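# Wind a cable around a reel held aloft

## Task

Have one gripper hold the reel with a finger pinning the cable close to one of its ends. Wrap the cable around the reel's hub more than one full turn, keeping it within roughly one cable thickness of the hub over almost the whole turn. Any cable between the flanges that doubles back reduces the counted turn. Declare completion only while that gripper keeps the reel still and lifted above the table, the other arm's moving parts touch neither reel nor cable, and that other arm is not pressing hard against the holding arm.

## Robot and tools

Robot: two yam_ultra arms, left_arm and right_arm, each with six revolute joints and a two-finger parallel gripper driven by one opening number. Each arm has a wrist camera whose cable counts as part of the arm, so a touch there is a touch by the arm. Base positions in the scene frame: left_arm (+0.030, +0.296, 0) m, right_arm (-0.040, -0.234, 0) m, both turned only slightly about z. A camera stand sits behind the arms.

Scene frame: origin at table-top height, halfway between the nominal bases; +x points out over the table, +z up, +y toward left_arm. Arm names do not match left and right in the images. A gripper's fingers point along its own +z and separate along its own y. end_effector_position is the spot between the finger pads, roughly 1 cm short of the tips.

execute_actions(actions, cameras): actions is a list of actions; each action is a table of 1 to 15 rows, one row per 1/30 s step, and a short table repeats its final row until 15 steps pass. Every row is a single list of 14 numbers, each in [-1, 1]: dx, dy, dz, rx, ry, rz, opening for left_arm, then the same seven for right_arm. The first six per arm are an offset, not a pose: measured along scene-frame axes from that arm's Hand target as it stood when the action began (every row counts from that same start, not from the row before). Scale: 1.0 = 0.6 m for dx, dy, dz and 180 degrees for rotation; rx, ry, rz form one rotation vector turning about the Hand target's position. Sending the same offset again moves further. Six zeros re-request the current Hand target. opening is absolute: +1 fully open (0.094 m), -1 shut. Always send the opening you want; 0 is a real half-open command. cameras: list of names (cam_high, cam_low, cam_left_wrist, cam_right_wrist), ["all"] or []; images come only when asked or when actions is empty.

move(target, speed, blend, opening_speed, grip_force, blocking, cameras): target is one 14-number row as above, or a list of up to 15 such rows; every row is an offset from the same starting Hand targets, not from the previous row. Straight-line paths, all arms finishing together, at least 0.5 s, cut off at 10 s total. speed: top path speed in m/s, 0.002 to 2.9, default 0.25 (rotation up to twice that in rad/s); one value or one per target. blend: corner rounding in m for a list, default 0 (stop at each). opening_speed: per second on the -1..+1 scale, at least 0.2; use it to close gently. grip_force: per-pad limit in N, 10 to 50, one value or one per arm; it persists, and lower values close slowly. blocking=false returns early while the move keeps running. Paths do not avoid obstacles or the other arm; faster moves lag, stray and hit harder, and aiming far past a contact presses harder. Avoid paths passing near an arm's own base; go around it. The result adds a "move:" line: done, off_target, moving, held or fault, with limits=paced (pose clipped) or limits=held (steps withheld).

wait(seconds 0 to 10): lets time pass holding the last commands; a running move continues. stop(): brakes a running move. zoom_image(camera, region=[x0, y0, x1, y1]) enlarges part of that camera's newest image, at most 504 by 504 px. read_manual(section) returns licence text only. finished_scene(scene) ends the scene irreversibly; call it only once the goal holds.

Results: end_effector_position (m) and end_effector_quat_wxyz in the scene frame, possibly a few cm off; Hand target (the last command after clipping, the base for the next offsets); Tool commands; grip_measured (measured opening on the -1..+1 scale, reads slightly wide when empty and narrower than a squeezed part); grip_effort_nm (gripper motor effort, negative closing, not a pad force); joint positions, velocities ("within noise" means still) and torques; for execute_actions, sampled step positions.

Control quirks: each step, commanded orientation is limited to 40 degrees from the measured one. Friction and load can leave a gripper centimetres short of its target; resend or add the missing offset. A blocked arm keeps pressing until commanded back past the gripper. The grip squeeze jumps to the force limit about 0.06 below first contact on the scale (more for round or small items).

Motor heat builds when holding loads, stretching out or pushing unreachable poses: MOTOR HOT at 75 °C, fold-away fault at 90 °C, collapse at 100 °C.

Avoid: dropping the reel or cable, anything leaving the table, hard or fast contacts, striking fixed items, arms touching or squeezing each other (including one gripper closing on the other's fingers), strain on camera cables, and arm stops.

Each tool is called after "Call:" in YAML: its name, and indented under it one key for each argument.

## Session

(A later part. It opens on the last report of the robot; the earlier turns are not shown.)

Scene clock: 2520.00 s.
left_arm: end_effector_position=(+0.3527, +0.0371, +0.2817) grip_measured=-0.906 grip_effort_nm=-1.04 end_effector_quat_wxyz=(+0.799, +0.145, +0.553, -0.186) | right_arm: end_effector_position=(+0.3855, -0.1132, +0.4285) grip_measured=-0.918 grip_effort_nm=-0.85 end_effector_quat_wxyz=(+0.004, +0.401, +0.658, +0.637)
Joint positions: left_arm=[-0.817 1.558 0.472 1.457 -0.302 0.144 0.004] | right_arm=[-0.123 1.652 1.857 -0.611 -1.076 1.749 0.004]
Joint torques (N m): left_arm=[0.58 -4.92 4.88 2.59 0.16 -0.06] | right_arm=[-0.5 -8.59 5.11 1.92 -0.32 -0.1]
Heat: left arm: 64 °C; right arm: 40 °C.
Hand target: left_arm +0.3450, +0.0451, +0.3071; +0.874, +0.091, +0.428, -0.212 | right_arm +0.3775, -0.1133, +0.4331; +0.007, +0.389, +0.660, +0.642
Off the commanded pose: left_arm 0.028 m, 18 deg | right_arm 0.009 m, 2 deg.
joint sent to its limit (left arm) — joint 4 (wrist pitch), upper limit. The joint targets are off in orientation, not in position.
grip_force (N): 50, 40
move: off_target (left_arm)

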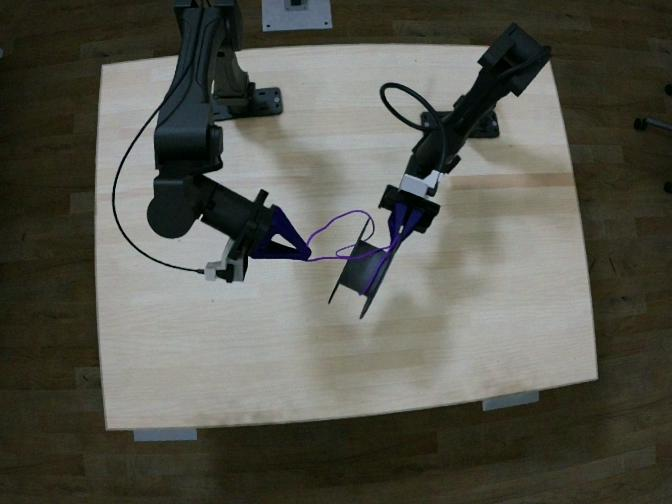

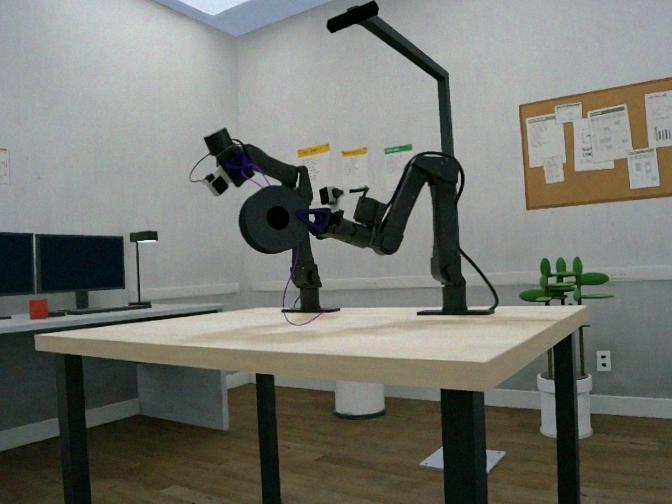

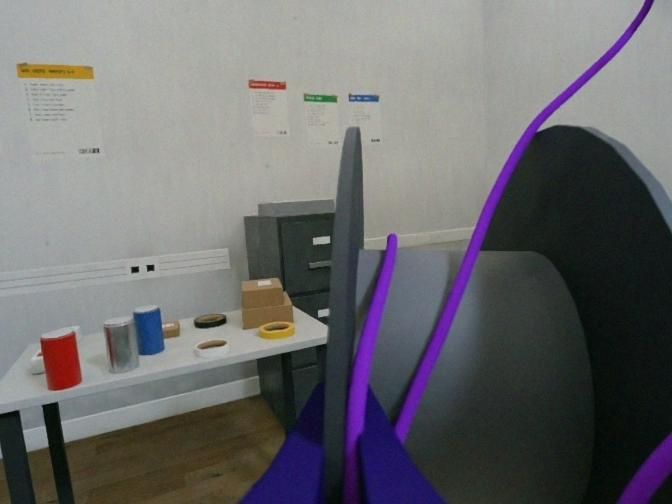

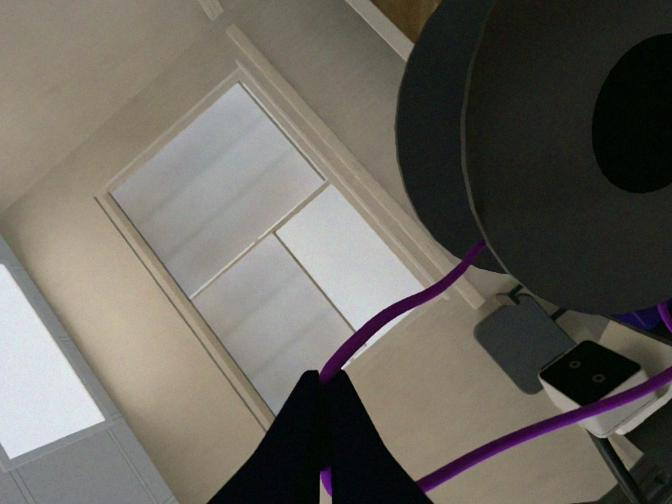

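Call:
move:
  target: [0,0,0,0,0,0,-1.0,0.097,0.0077,-0.0835,0,0,0,-1.0]
  speed: 0.08
  cameras: ["all"]

Scene clock: 2548.20 s.
left_arm: end_effector_position=(+0.3527, +0.0371, +0.2817) grip_measured=-0.906 grip_effort_nm=-1.04 end_effector_quat_wxyz=(+0.799, +0.145, +0.553, -0.186) | right_arm: end_effector_position=(+0.4342, -0.1121, +0.3916) grip_measured=-0.918 grip_effort_nm=-0.85 end_effector_quat_wxyz=(+0.017, +0.385, +0.660, +0.644)
Joint positions: left_arm=[-0.817 1.558 0.472 1.457 -0.302 0.144 0.004] | right_arm=[-0.109 1.775 1.814 -0.397 -1.069 1.756 0.004]
Joint torques (N m): left_arm=[0.59 -4.93 4.88 2.59 0.16 -0.06] | right_arm=[0.66 -7.53 5.49 1.96 -0.16 0.08]
Heat: left arm: 65 °C; right arm: 38 °C.
Hand target: left_arm +0.3450, +0.0451, +0.3071; +0.874, +0.091, +0.428, -0.212 | right_arm +0.4358, -0.1088, +0.3829; +0.007, +0.389, +0.660, +0.642
Off the commanded pose: left_arm 0.028 m, 18 deg | right_arm 0.009 m, 1 deg.
joint sent to its limit (left arm) — joint 4 (wrist pitch), upper limit. The joint targets are off in orientation, not in position.
grip_force (N): 50, 40
move: off_target (left_arm)

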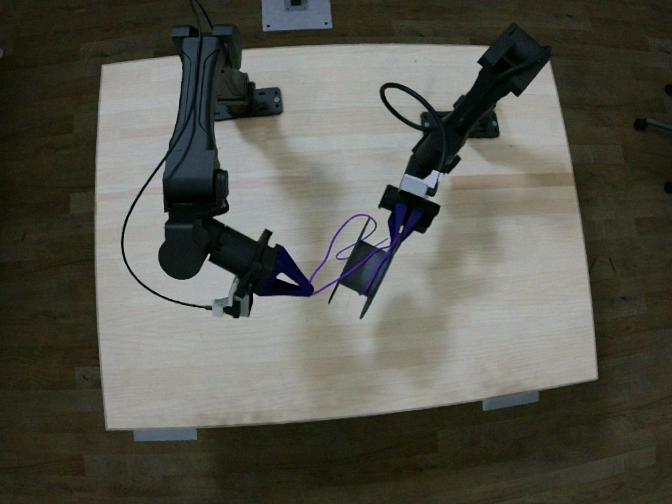

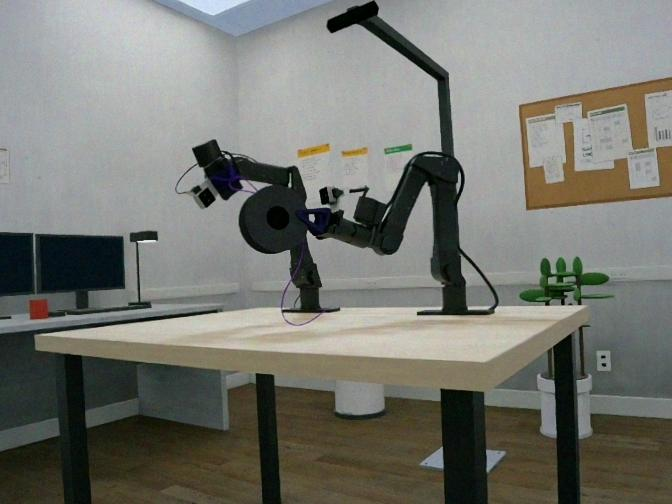

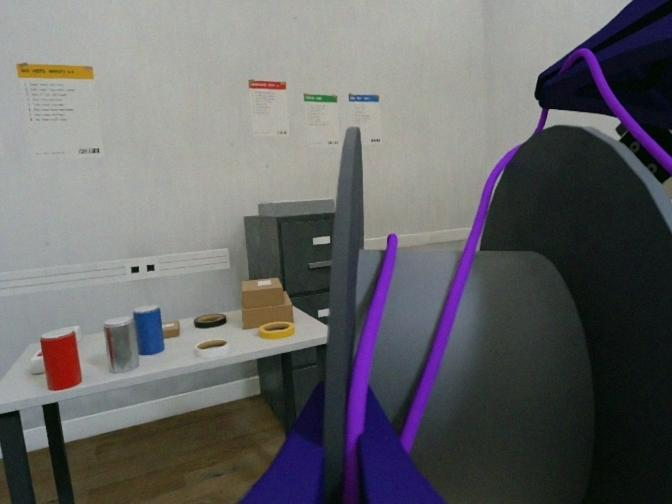

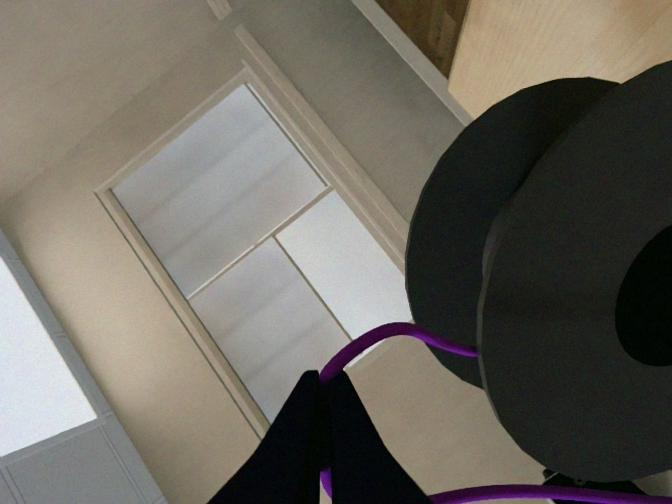

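Call:
zoom_image:
  camera: "cam_high"
  region: [290, 180, 430, 330]

Call:
zoom_image:
  camera: "cam_low"
  region: [180, 120, 360, 340]

Call:
zoom_image:
  camera: "cam_right_wrist"
  region: [380, 60, 672, 504]

Scaled by 3.360.

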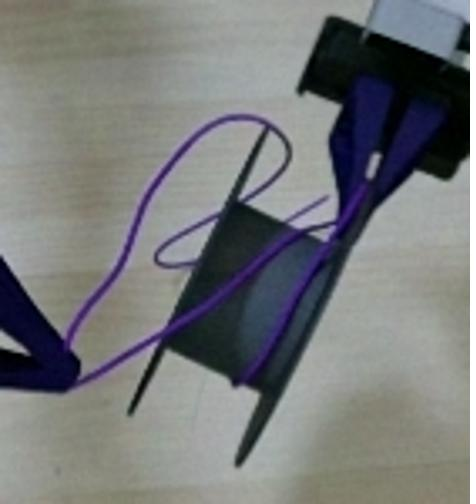

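Scaled by 2.291.

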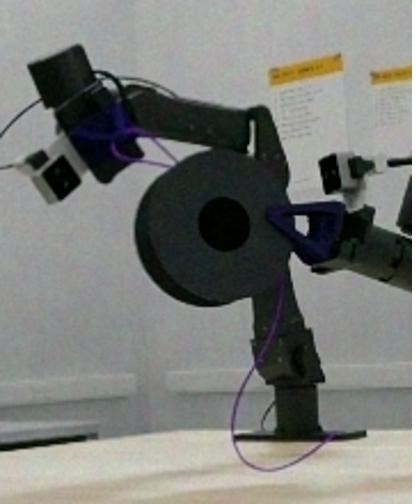

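Scaled by 1.135.

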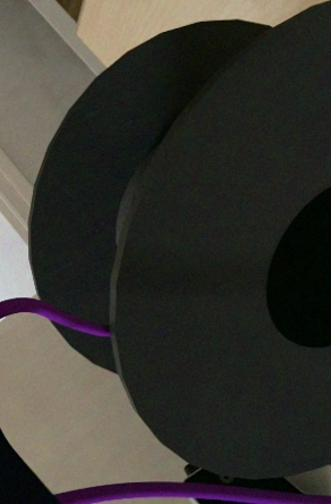

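Call:
move:
  target: [0,0,0,0,0,0,-1.0,-0.1118,-0.0373,0.0085,0,0,0,-1.0]
  speed: 0.08
  cameras: ["all"]

Scene clock: 2609.03 s.
left_arm: end_effector_position=(+0.3527, +0.0371, +0.2817) grip_measured=-0.906 grip_effort_nm=-1.03 end_effector_quat_wxyz=(+0.799, +0.145, +0.553, -0.186) | right_arm: end_effector_position=(+0.3773, -0.1308, +0.3901) grip_measured=-0.918 grip_effort_nm=-0.85 end_effector_quat_wxyz=(+0.016, +0.389, +0.659, +0.643)
Joint positions: left_arm=[-0.817 1.558 0.472 1.457 -0.302 0.144 0.004] | right_arm=[-0.179 1.568 1.596 -0.443 -1.128 1.701 0.004]
Joint torques (N m): left_arm=[0.58 -4.9 4.89 2.59 0.16 -0.06] | right_arm=[-0.73 -7.8 5.31 1.56 -0.34 -0.09]
Heat: left arm: 66 °C; right arm: 37 °C.
Hand target: left_arm +0.3451, +0.0451, +0.3071; +0.874, +0.091, +0.428, -0.212 | right_arm +0.3686, -0.1311, +0.3881; +0.007, +0.389, +0.660, +0.642
Off the commanded pose: left_arm 0.028 m, 18 deg | right_arm 0.009 m, 1 deg.
joint sent to its limit (left arm) — joint 4 (wrist pitch), upper limit. The joint targets are off in orientation, not in position.
grip_force (N): 50, 40
move: off_target (left_arm)

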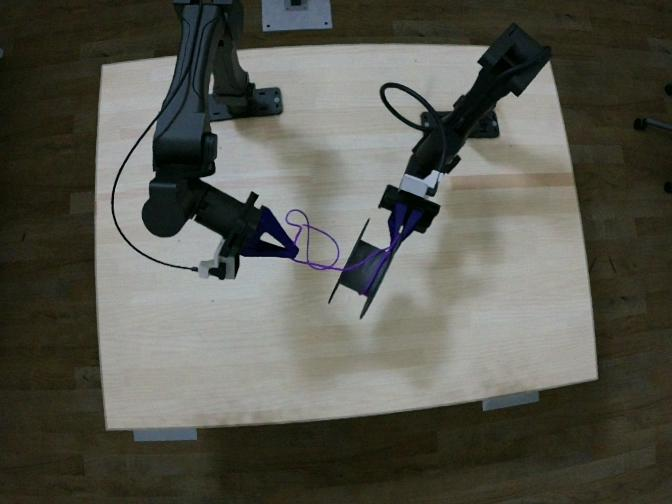

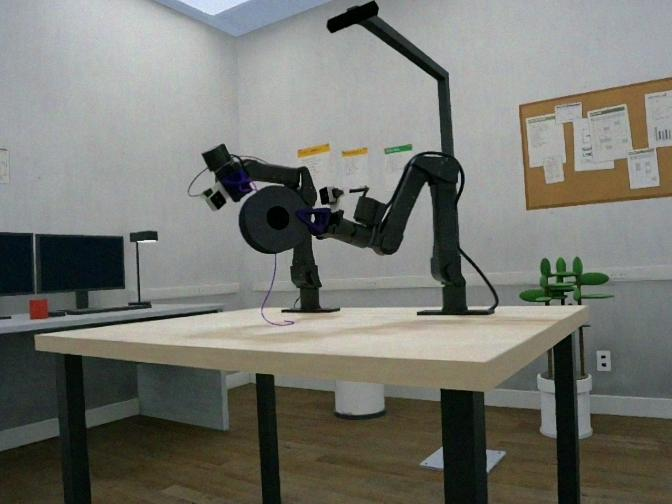

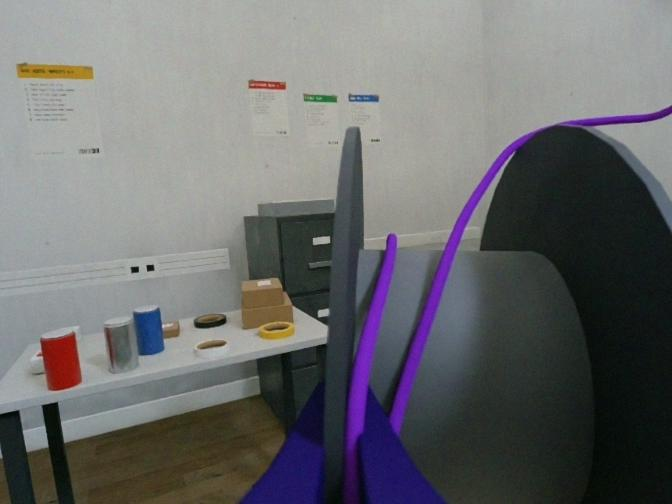

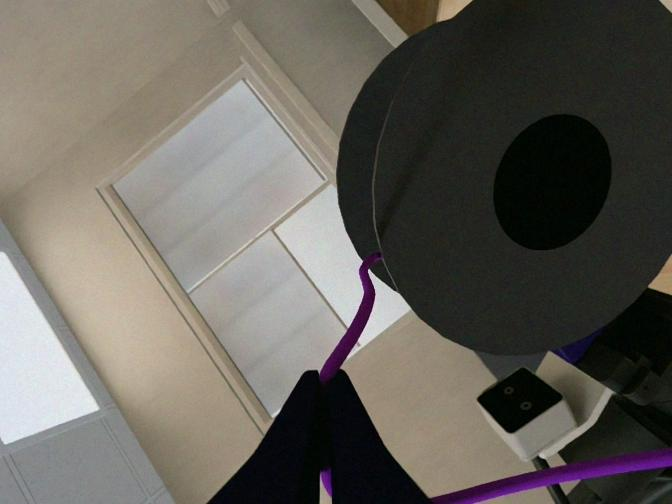

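Call:
move:
  target:
    - [0,0,0,0,0,0,-1.0,0.1193,0.0337,-0.0585,0,0,0,-1.0]
    - [0,0,0,0,0,0,-1.0,0.1967,0.088,-0.1085,0,0,0,-1.0]
  speed: 0.08
  blend: [0.01, 0]
  cameras: ["all"]

Scene clock: 2634.40 s.
left_arm: end_effector_position=(+0.3527, +0.0371, +0.2817) grip_measured=-0.906 grip_effort_nm=-1.04 end_effector_quat_wxyz=(+0.799, +0.145, +0.553, -0.186) | right_arm: end_effector_position=(+0.4822, -0.0811, +0.3116) grip_measured=-0.918 grip_effort_nm=-0.85 end_effector_quat_wxyz=(-0.002, +0.400, +0.660, +0.636)
Joint positions: left_arm=[-0.817 1.558 0.472 1.457 -0.302 0.144 0.004] | right_arm=[-0.029 1.931 1.713 -0.144 -0.998 1.81 0.004]
Joint torques (N m): left_arm=[0.58 -4.92 4.88 2.59 0.17 -0.06] | right_arm=[0.51 -8.73 10.21 2 -0.13 0.08]
Heat: left arm: 66 °C; right arm: 36 °C.
Hand target: left_arm +0.3451, +0.0451, +0.3071; +0.874, +0.091, +0.428, -0.212 | right_arm +0.4866, -0.0782, +0.3229; +0.007, +0.389, +0.660, +0.642
Off the commanded pose: left_arm 0.028 m, 18 deg | right_arm 0.013 m, 2 deg.
joint sent to its limit (left arm) — joint 4 (wrist pitch), upper limit. The joint targets are off in orientation, not in position.
grip_force (N): 50, 40
move: off_target (left_arm, right_arm)

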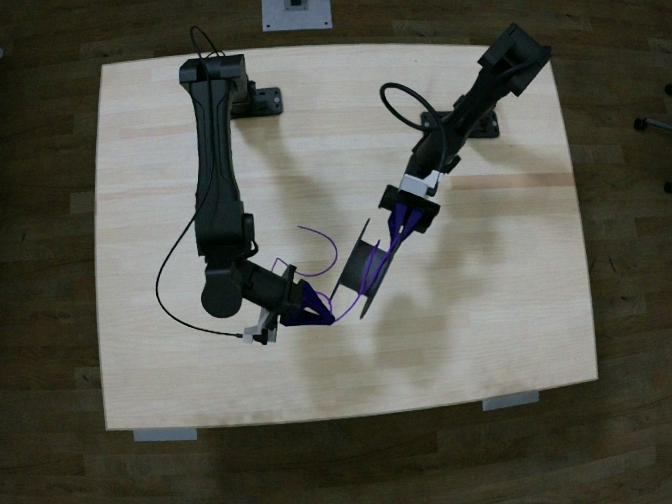

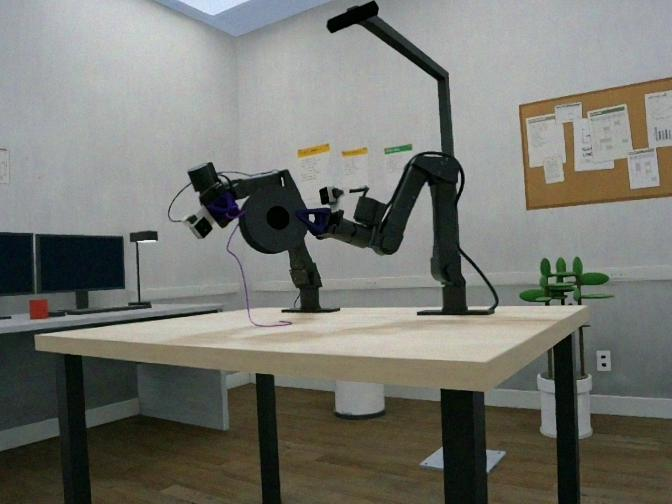

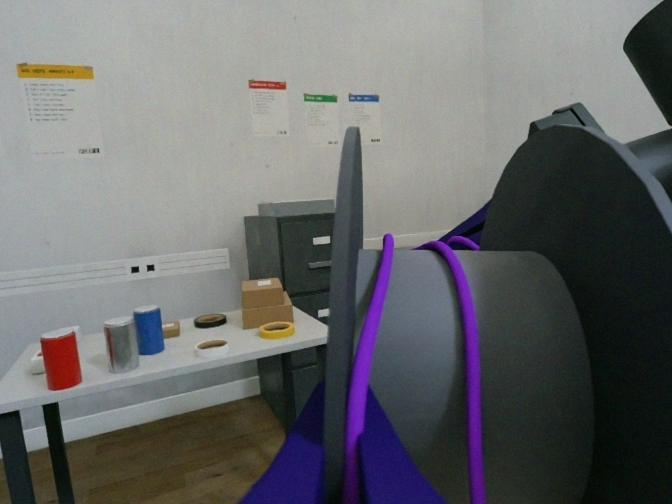

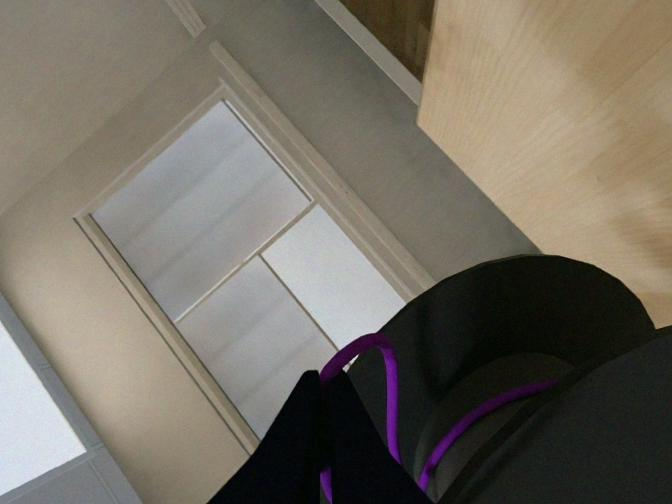

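Call:
move:
  target: [0,0,0,0,0,0,-1.0,0.0193,0.0353,-0.0232,0,0,0,-1.0]
  speed: 0.06
  cameras: ["all"]

Scene clock: 2646.53 s.
left_arm: end_effector_position=(+0.3526, +0.0372, +0.2811) grip_measured=-0.906 grip_effort_nm=-1.03 end_effector_quat_wxyz=(+0.799, +0.146, +0.553, -0.185) | right_arm: end_effector_position=(+0.4942, -0.0612, +0.3000) grip_measured=-0.918 grip_effort_nm=-0.85 end_effector_quat_wxyz=(+0.001, +0.399, +0.660, +0.636)
Joint positions: left_arm=[-0.817 1.558 0.47 1.457 -0.302 0.144 0.004] | right_arm=[0.016 1.977 1.723 -0.081 -0.952 1.836 0.004]
Joint torques (N m): left_arm=[0.59 -4.92 4.98 2.59 0.16 -0.07] | right_arm=[0.69 -8.98 9.91 2.02 -0.12 0.07]
Heat: left arm: 67 °C; right arm: 39 °C.
Hand target: left_arm +0.3451, +0.0451, +0.3071; +0.874, +0.091, +0.428, -0.212 | right_arm +0.4983, -0.0572, +0.3089; +0.007, +0.389, +0.660, +0.642
Off the commanded pose: left_arm 0.028 m, 18 deg | right_arm 0.011 m, 1 deg.
joint sent to its limit (left arm) — joint 4 (wrist pitch), upper limit. The joint targets are off in orientation, not in position.
grip_force (N): 50, 40
move: off_target (left_arm, right_arm)

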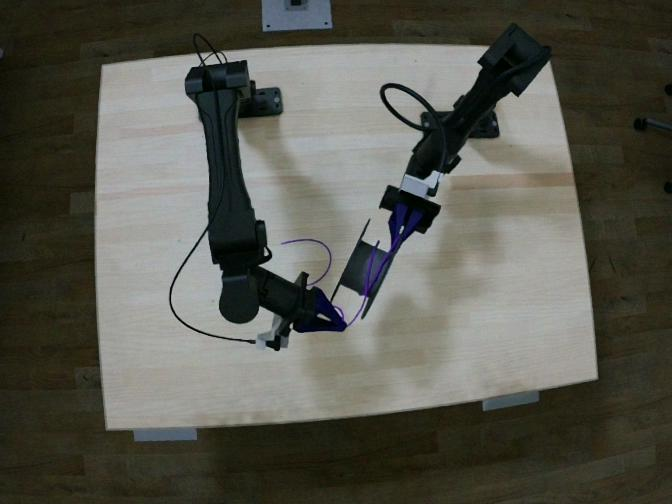

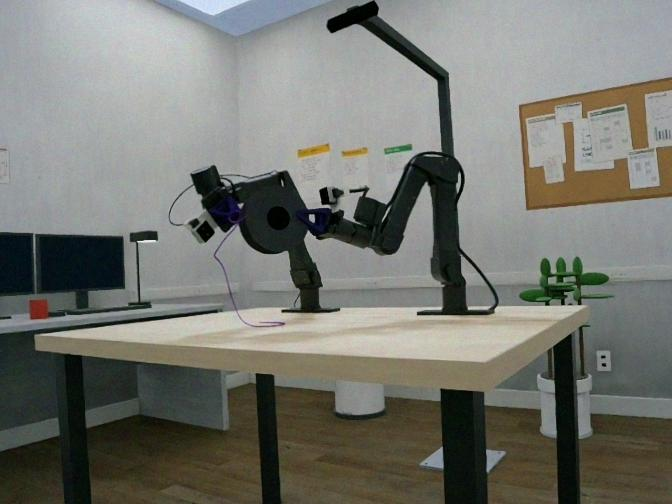

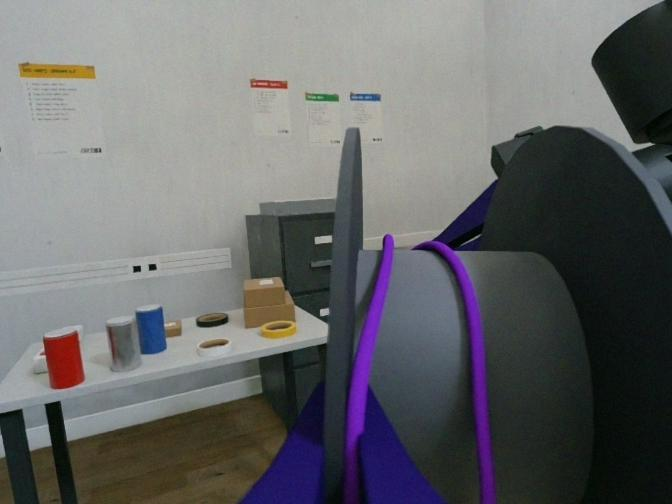

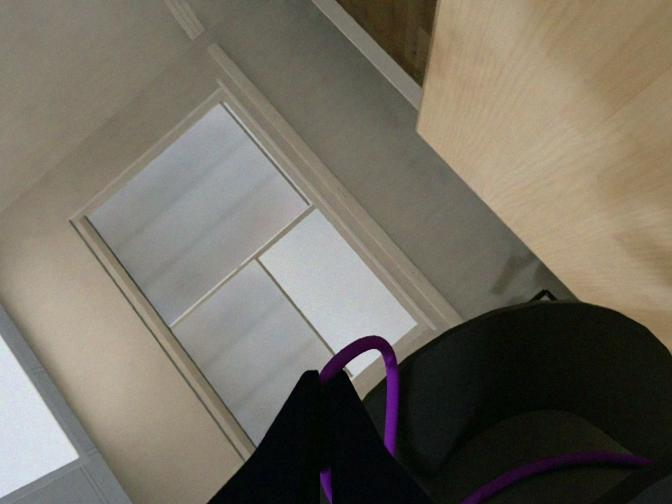

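Call:
zoom_image:
  camera: "cam_left_wrist"
  region: [300, 120, 672, 504]

Call:
zoom_image:
  camera: "cam_low"
  region: [170, 140, 360, 340]

Call:
zoom_image:
  camera: "cam_high"
  region: [260, 190, 440, 350]

Scaled by 1.312.

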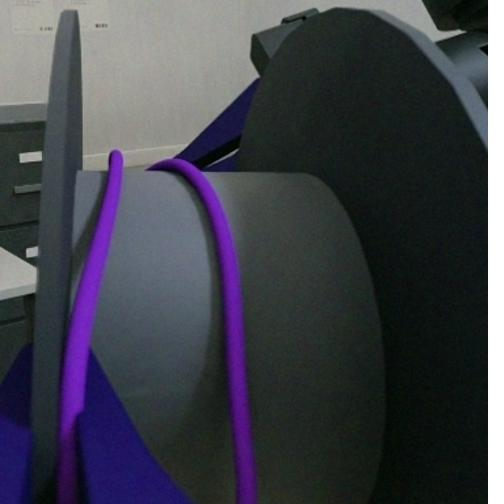

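Scaled by 2.520.

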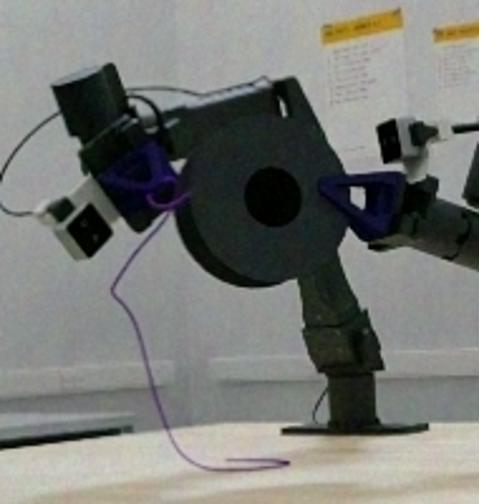

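Scaled by 2.800.

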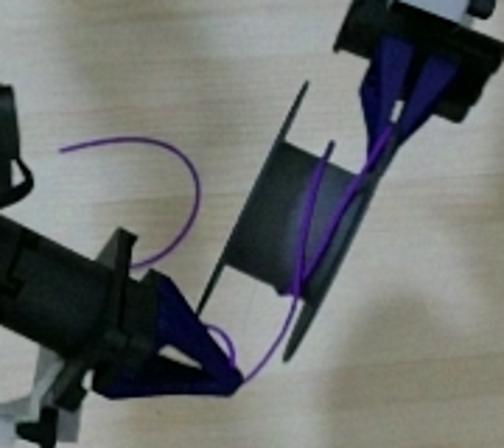

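Call:
move:
  target:
    - [0,0,0,0,0,0,-1.0,0,0,0,0,0,0,-0.75]
    - [0,0,0,0,0,0,-1.0,-0.085,-0.14,0.02,0,0,0,-0.75]
  speed: 0.06
  cameras: ["all"]

Scene clock: 2663.40 s.
left_arm: end_effector_position=(+0.3526, +0.0372, +0.2811) grip_measured=-0.906 grip_effort_nm=-1.03 end_effector_quat_wxyz=(+0.799, +0.146, +0.553, -0.185) | right_arm: end_effector_position=(+0.4577, -0.1421, +0.3176) grip_measured=-0.753 grip_effort_nm=0.13 end_effector_quat_wxyz=(+0.014, +0.393, +0.658, +0.642)
Joint positions: left_arm=[-0.817 1.558 0.47 1.457 -0.302 0.145 0.004] | right_arm=[-0.176 1.844 1.624 -0.198 -1.123 1.707 0.012]
Joint torques (N m): left_arm=[0.58 -4.93 4.98 2.59 0.16 -0.07] | right_arm=[-0.36 -10.95 5.64 1.56 -0.35 -0.11]
Heat: left arm: 67 °C; right arm: 41 °C.
Hand target: left_arm +0.3451, +0.0451, +0.3071; +0.874, +0.091, +0.428, -0.212 | right_arm +0.4473, -0.1412, +0.3210; +0.007, +0.389, +0.660, +0.642
Off the commanded pose: left_arm 0.028 m, 18 deg | right_arm 0.011 m, 1 deg.
joint sent to its limit (left arm) — joint 4 (wrist pitch), upper limit. The joint targets are off in orientation, not in position.
grip_force (N): 50, 40
move: off_target (left_arm, right_arm)

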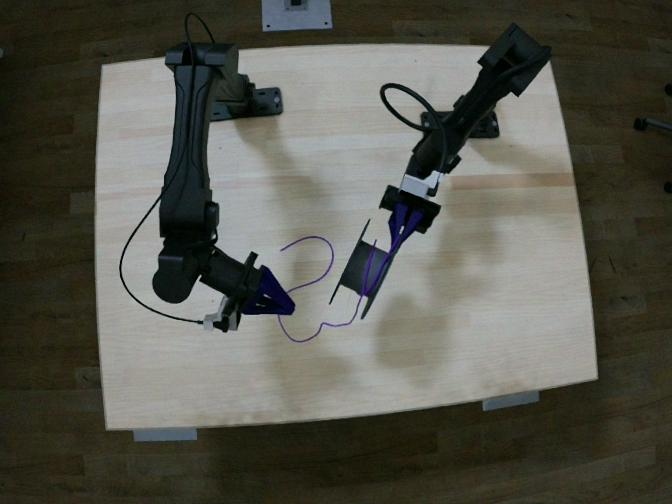

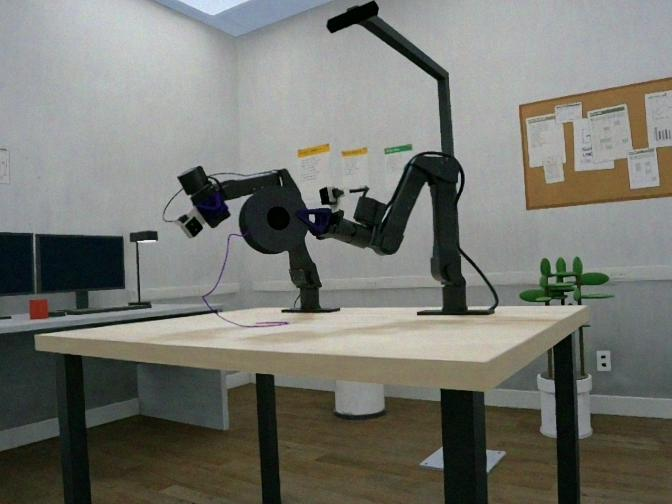

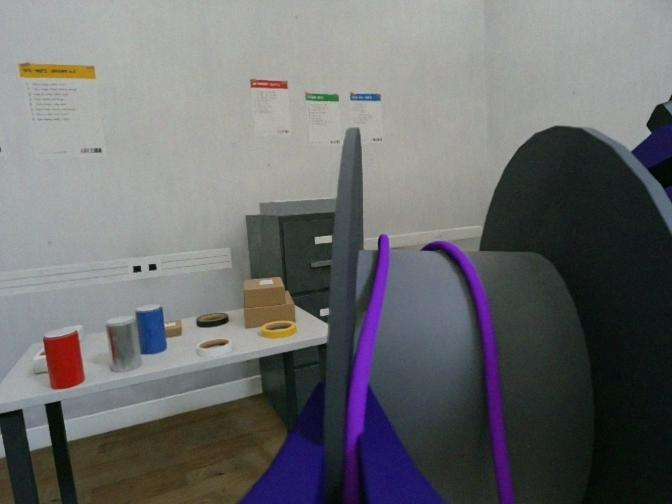

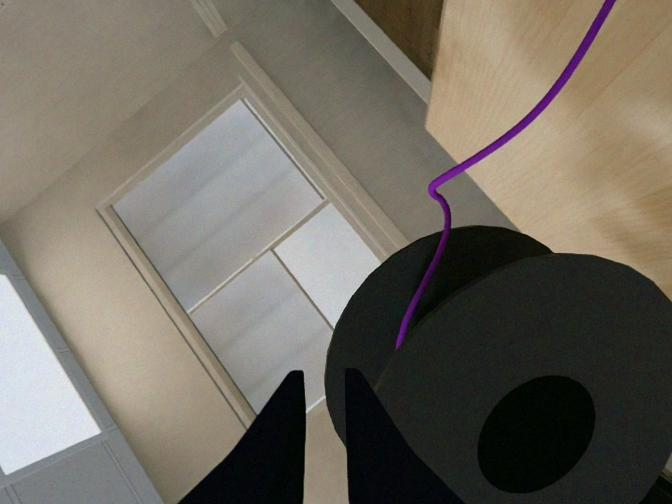

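Call:
move:
  target: [0,0,0,0,0,0,-1.0,0.0628,0.032,-0.2283,-0.3487,-0.556,0.1167,-0.1]
  speed: 0.2
  cameras: ["all"]

Scene clock: 2704.77 s.
left_arm: end_effector_position=(+0.3526, +0.0372, +0.2811) grip_measured=-0.906 grip_effort_nm=-1.04 end_effector_quat_wxyz=(+0.799, +0.146, +0.553, -0.185) | right_arm: end_effector_position=(+0.4872, -0.1263, +0.1961) grip_measured=-0.103 grip_effort_nm=0.13 end_effector_quat_wxyz=(+0.567, -0.370, +0.673, +0.299)
Joint positions: left_arm=[-0.817 1.558 0.47 1.457 -0.302 0.145 0.004] | right_arm=[-0.126 2.024 1.367 0.285 -1.056 -0.344 0.042]
Joint torques (N m): left_arm=[0.58 -4.9 4.97 2.59 0.17 -0.06] | right_arm=[0.72 -8.76 5.34 1.96 -0.17 -0.11]
Heat: left arm: 67 °C; right arm: 37 °C.
Hand target: left_arm +0.3451, +0.0451, +0.3071; +0.874, +0.091, +0.428, -0.212 | right_arm +0.4849, -0.1220, +0.1839; +0.560, -0.373, +0.675, +0.304
Off the commanded pose: left_arm 0.028 m, 18 deg | right_arm 0.013 m, 1 deg.
joint sent to its limit (left arm) — joint 4 (wrist pitch), upper limit. The joint targets are off in orientation, not in position.
grip_force (N): 50, 40
move: off_target (left_arm, right_arm)

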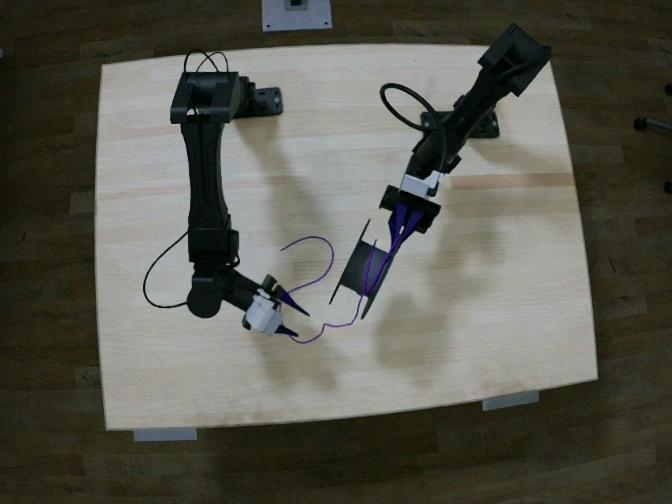

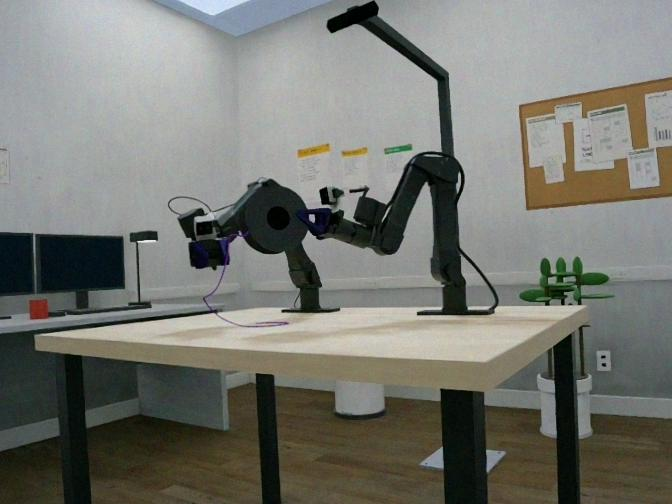

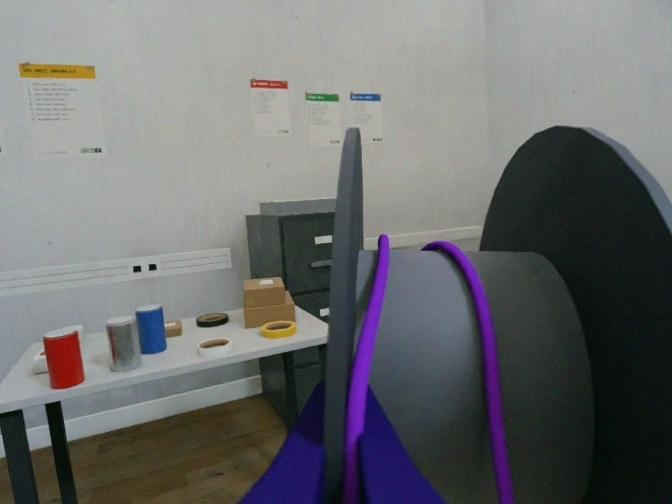

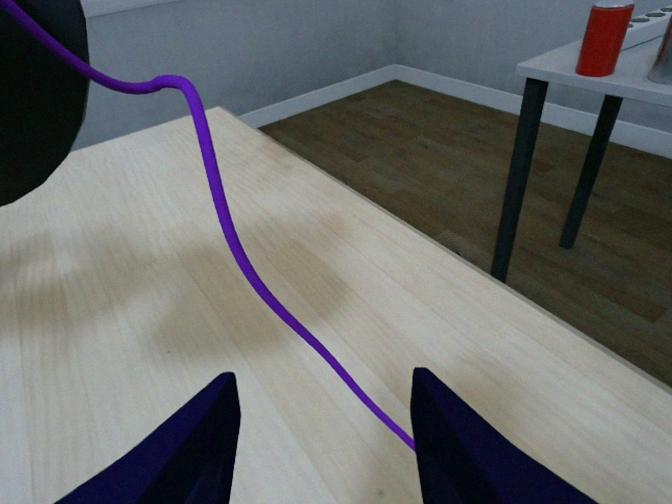

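Call:
move:
  target:
    - [0,0,0,0,0,0,-1.0,0.0287,0.1392,-0.0248,0,0,0,-0.1]
    - [0,0,0,0,0,0,-1.0,0.0287,0.1392,-0.0248,0,0,0,-1.0]
  speed: 0.1
  cameras: ["cam_right_wrist","cam_low"]

Scene clock: 2726.50 s.
left_arm: end_effector_position=(+0.3526, +0.0372, +0.2811) grip_measured=-0.906 grip_effort_nm=-1.04 end_effector_quat_wxyz=(+0.799, +0.146, +0.553, -0.185) | right_arm: end_effector_position=(+0.4971, -0.0428, +0.1631) grip_measured=-0.924 grip_effort_nm=-0.79 end_effector_quat_wxyz=(+0.553, -0.369, +0.682, +0.304)
Joint positions: left_arm=[-0.817 1.558 0.47 1.457 -0.302 0.145 0.004] | right_arm=[0.064 2.114 1.367 0.423 -0.879 -0.246 0.004]
Joint torques (N m): left_arm=[0.58 -4.92 4.98 2.59 0.17 -0.06] | right_arm=[0.62 -9.4 8.87 2.08 -0.14 0.08]
Heat: left arm: 68 °C; right arm: 37 °C.
Hand target: left_arm +0.3451, +0.0451, +0.3071; +0.874, +0.091, +0.428, -0.212 | right_arm +0.5022, -0.0385, +0.1690; +0.560, -0.373, +0.675, +0.304
Off the commanded pose: left_arm 0.028 m, 18 deg | right_arm 0.009 m, 1 deg.
joint sent to its limit (left arm) — joint 4 (wrist pitch), upper limit. The joint targets are off in orientation, not in position.
grip_force (N): 50, 40
move: off_target (left_arm)
Images, in order (width x height): cam_low 672x504, cam_right_wrist 672x504.

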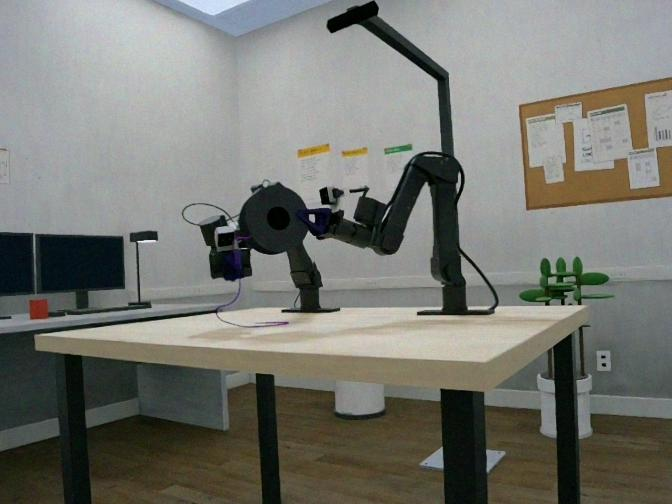

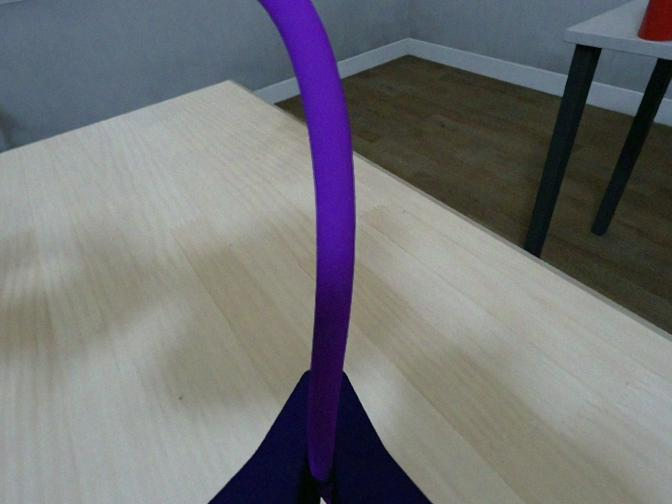

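Call:
move:
  target: [0,0,0,0,0,0,-1.0,-0.01,-0.01,-0.04,0,0,0,-1.0]
  speed: 0.05
  cameras: ["cam_right_wrist","cam_low","cam_left_wrist","cam_high"]

Scene clock: 2749.60 s.
left_arm: end_effector_position=(+0.3526, +0.0372, +0.2811) grip_measured=-0.906 grip_effort_nm=-1.04 end_effector_quat_wxyz=(+0.799, +0.146, +0.553, -0.185) | right_arm: end_effector_position=(+0.4990, -0.0426, +0.1571) grip_measured=-0.926 grip_effort_nm=-0.85 end_effector_quat_wxyz=(+0.567, -0.374, +0.670, +0.298)
Joint positions: left_arm=[-0.817 1.558 0.47 1.457 -0.302 0.145 0.004] | right_arm=[0.064 2.138 1.346 0.509 -0.879 -0.246 0.003]
Joint torques (N m): left_arm=[0.58 -4.92 5 2.59 0.17 -0.06] | right_arm=[-0.55 -9.4 5.15 2.1 -0.21 0.02]
Heat: left arm: 68 °C; right arm: 39 °C.
Hand target: left_arm +0.3451, +0.0451, +0.3071; +0.874, +0.091, +0.428, -0.212 | right_arm +0.4962, -0.0445, +0.1451; +0.560, -0.373, +0.675, +0.304
Off the commanded pose: left_arm 0.028 m, 18 deg | right_arm 0.013 m, 1 deg.
joint sent to its limit (left arm) — joint 4 (wrist pitch), upper limit. The joint targets are off in orientation, not in position.
grip_force (N): 50, 40
move: off_target (left_arm, right_arm)

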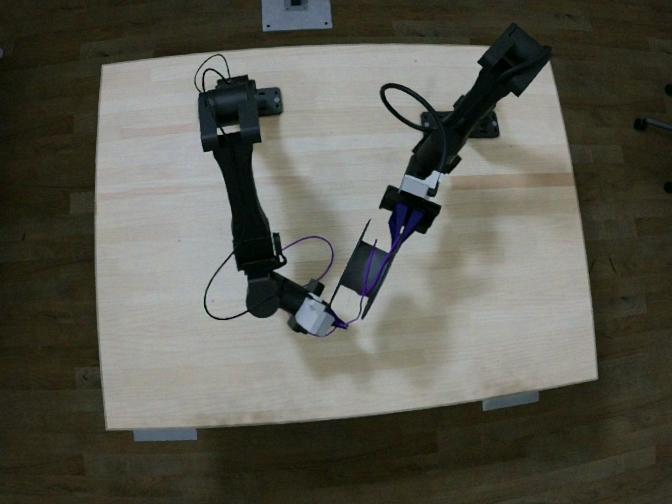

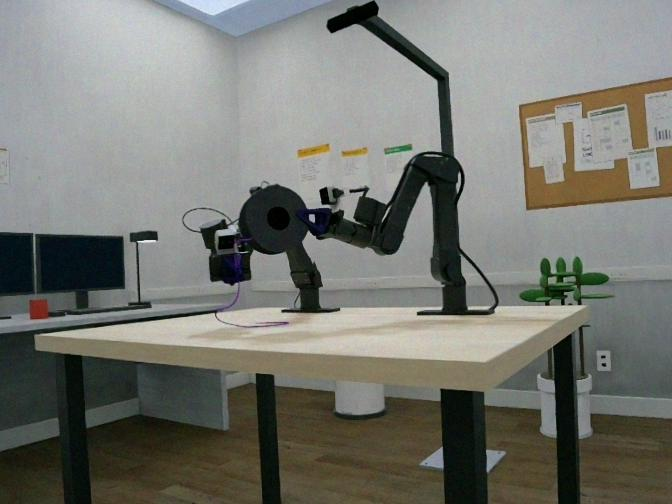

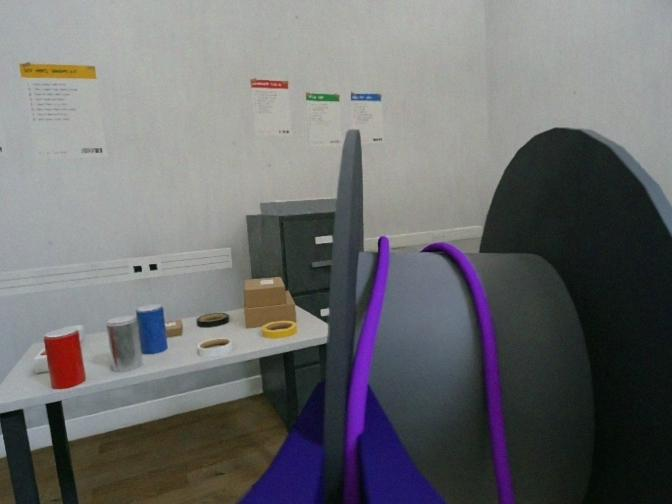

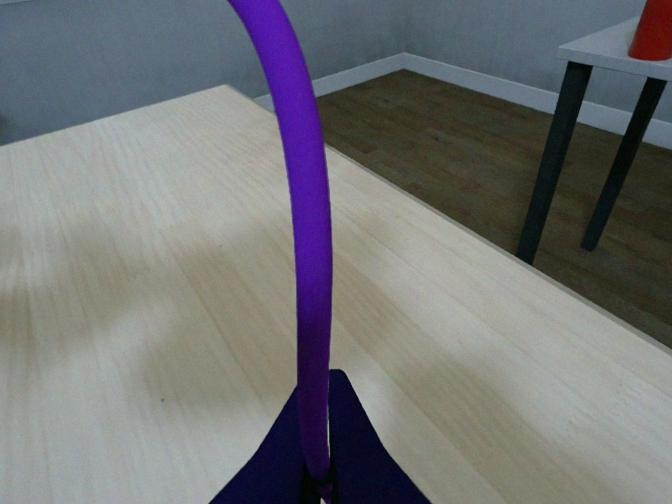

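Call:
move:
  target: [0,0,0,0,0,0,-1.0,-0.02,0,-0.05,0,0,0,-1.0]
  speed: 0.06
  cameras: ["cam_right_wrist","cam_low","cam_left_wrist","cam_high"]

Scene clock: 2755.60 s.
left_arm: end_effector_position=(+0.3526, +0.0372, +0.2811) grip_measured=-0.906 grip_effort_nm=-1.03 end_effector_quat_wxyz=(+0.799, +0.146, +0.553, -0.185) | right_arm: end_effector_position=(+0.4880, -0.0436, +0.1270) grip_measured=-0.926 grip_effort_nm=-0.85 end_effector_quat_wxyz=(+0.568, -0.374, +0.670, +0.298)
Joint positions: left_arm=[-0.817 1.558 0.47 1.457 -0.302 0.145 0.004] | right_arm=[0.064 2.17 1.253 0.637 -0.879 -0.246 0.003]
Joint torques (N m): left_arm=[0.58 -4.92 4.98 2.6 0.16 -0.06] | right_arm=[-0.25 -9.29 4.81 2.08 -0.19 0.02]
Heat: left arm: 68 °C; right arm: 38 °C.
Hand target: left_arm +0.3451, +0.0451, +0.3071; +0.874, +0.091, +0.428, -0.212 | right_arm +0.4842, -0.0445, +0.1152; +0.560, -0.373, +0.675, +0.304
Off the commanded pose: left_arm 0.028 m, 18 deg | right_arm 0.013 m, 1 deg.
joint sent to its limit (left arm) — joint 4 (wrist pitch), upper limit. The joint targets are off in orientation, not in position.
grip_force (N): 50, 40
move: off_target (left_arm, right_arm)

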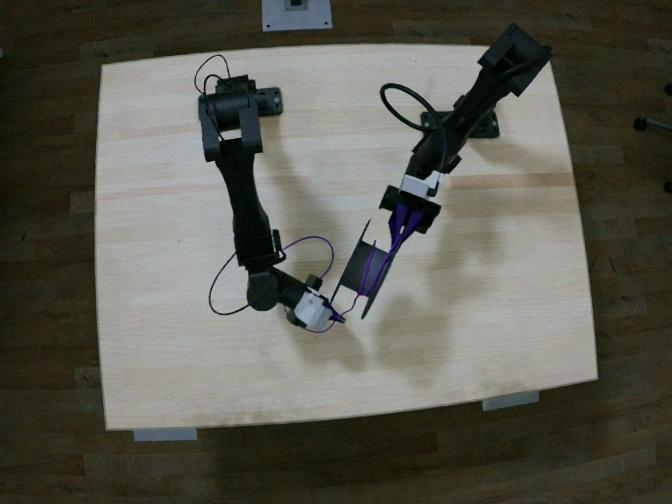

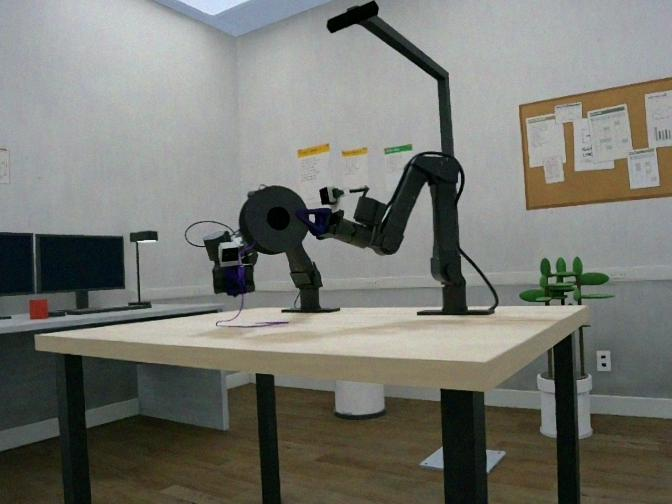

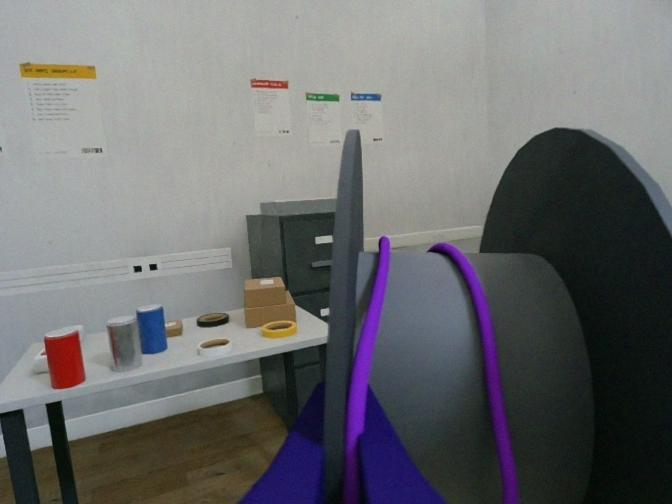

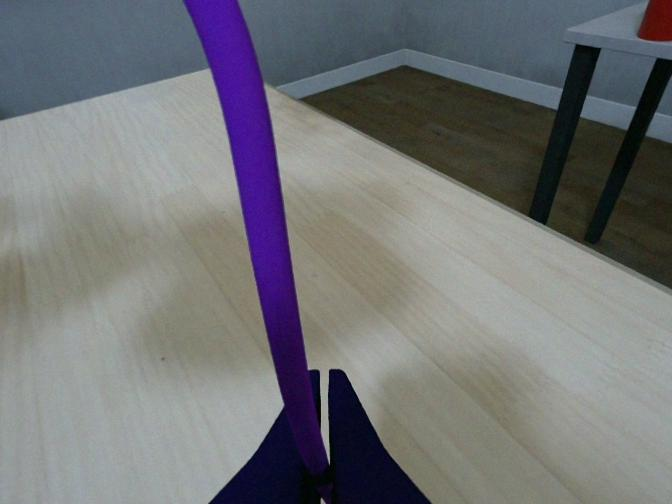

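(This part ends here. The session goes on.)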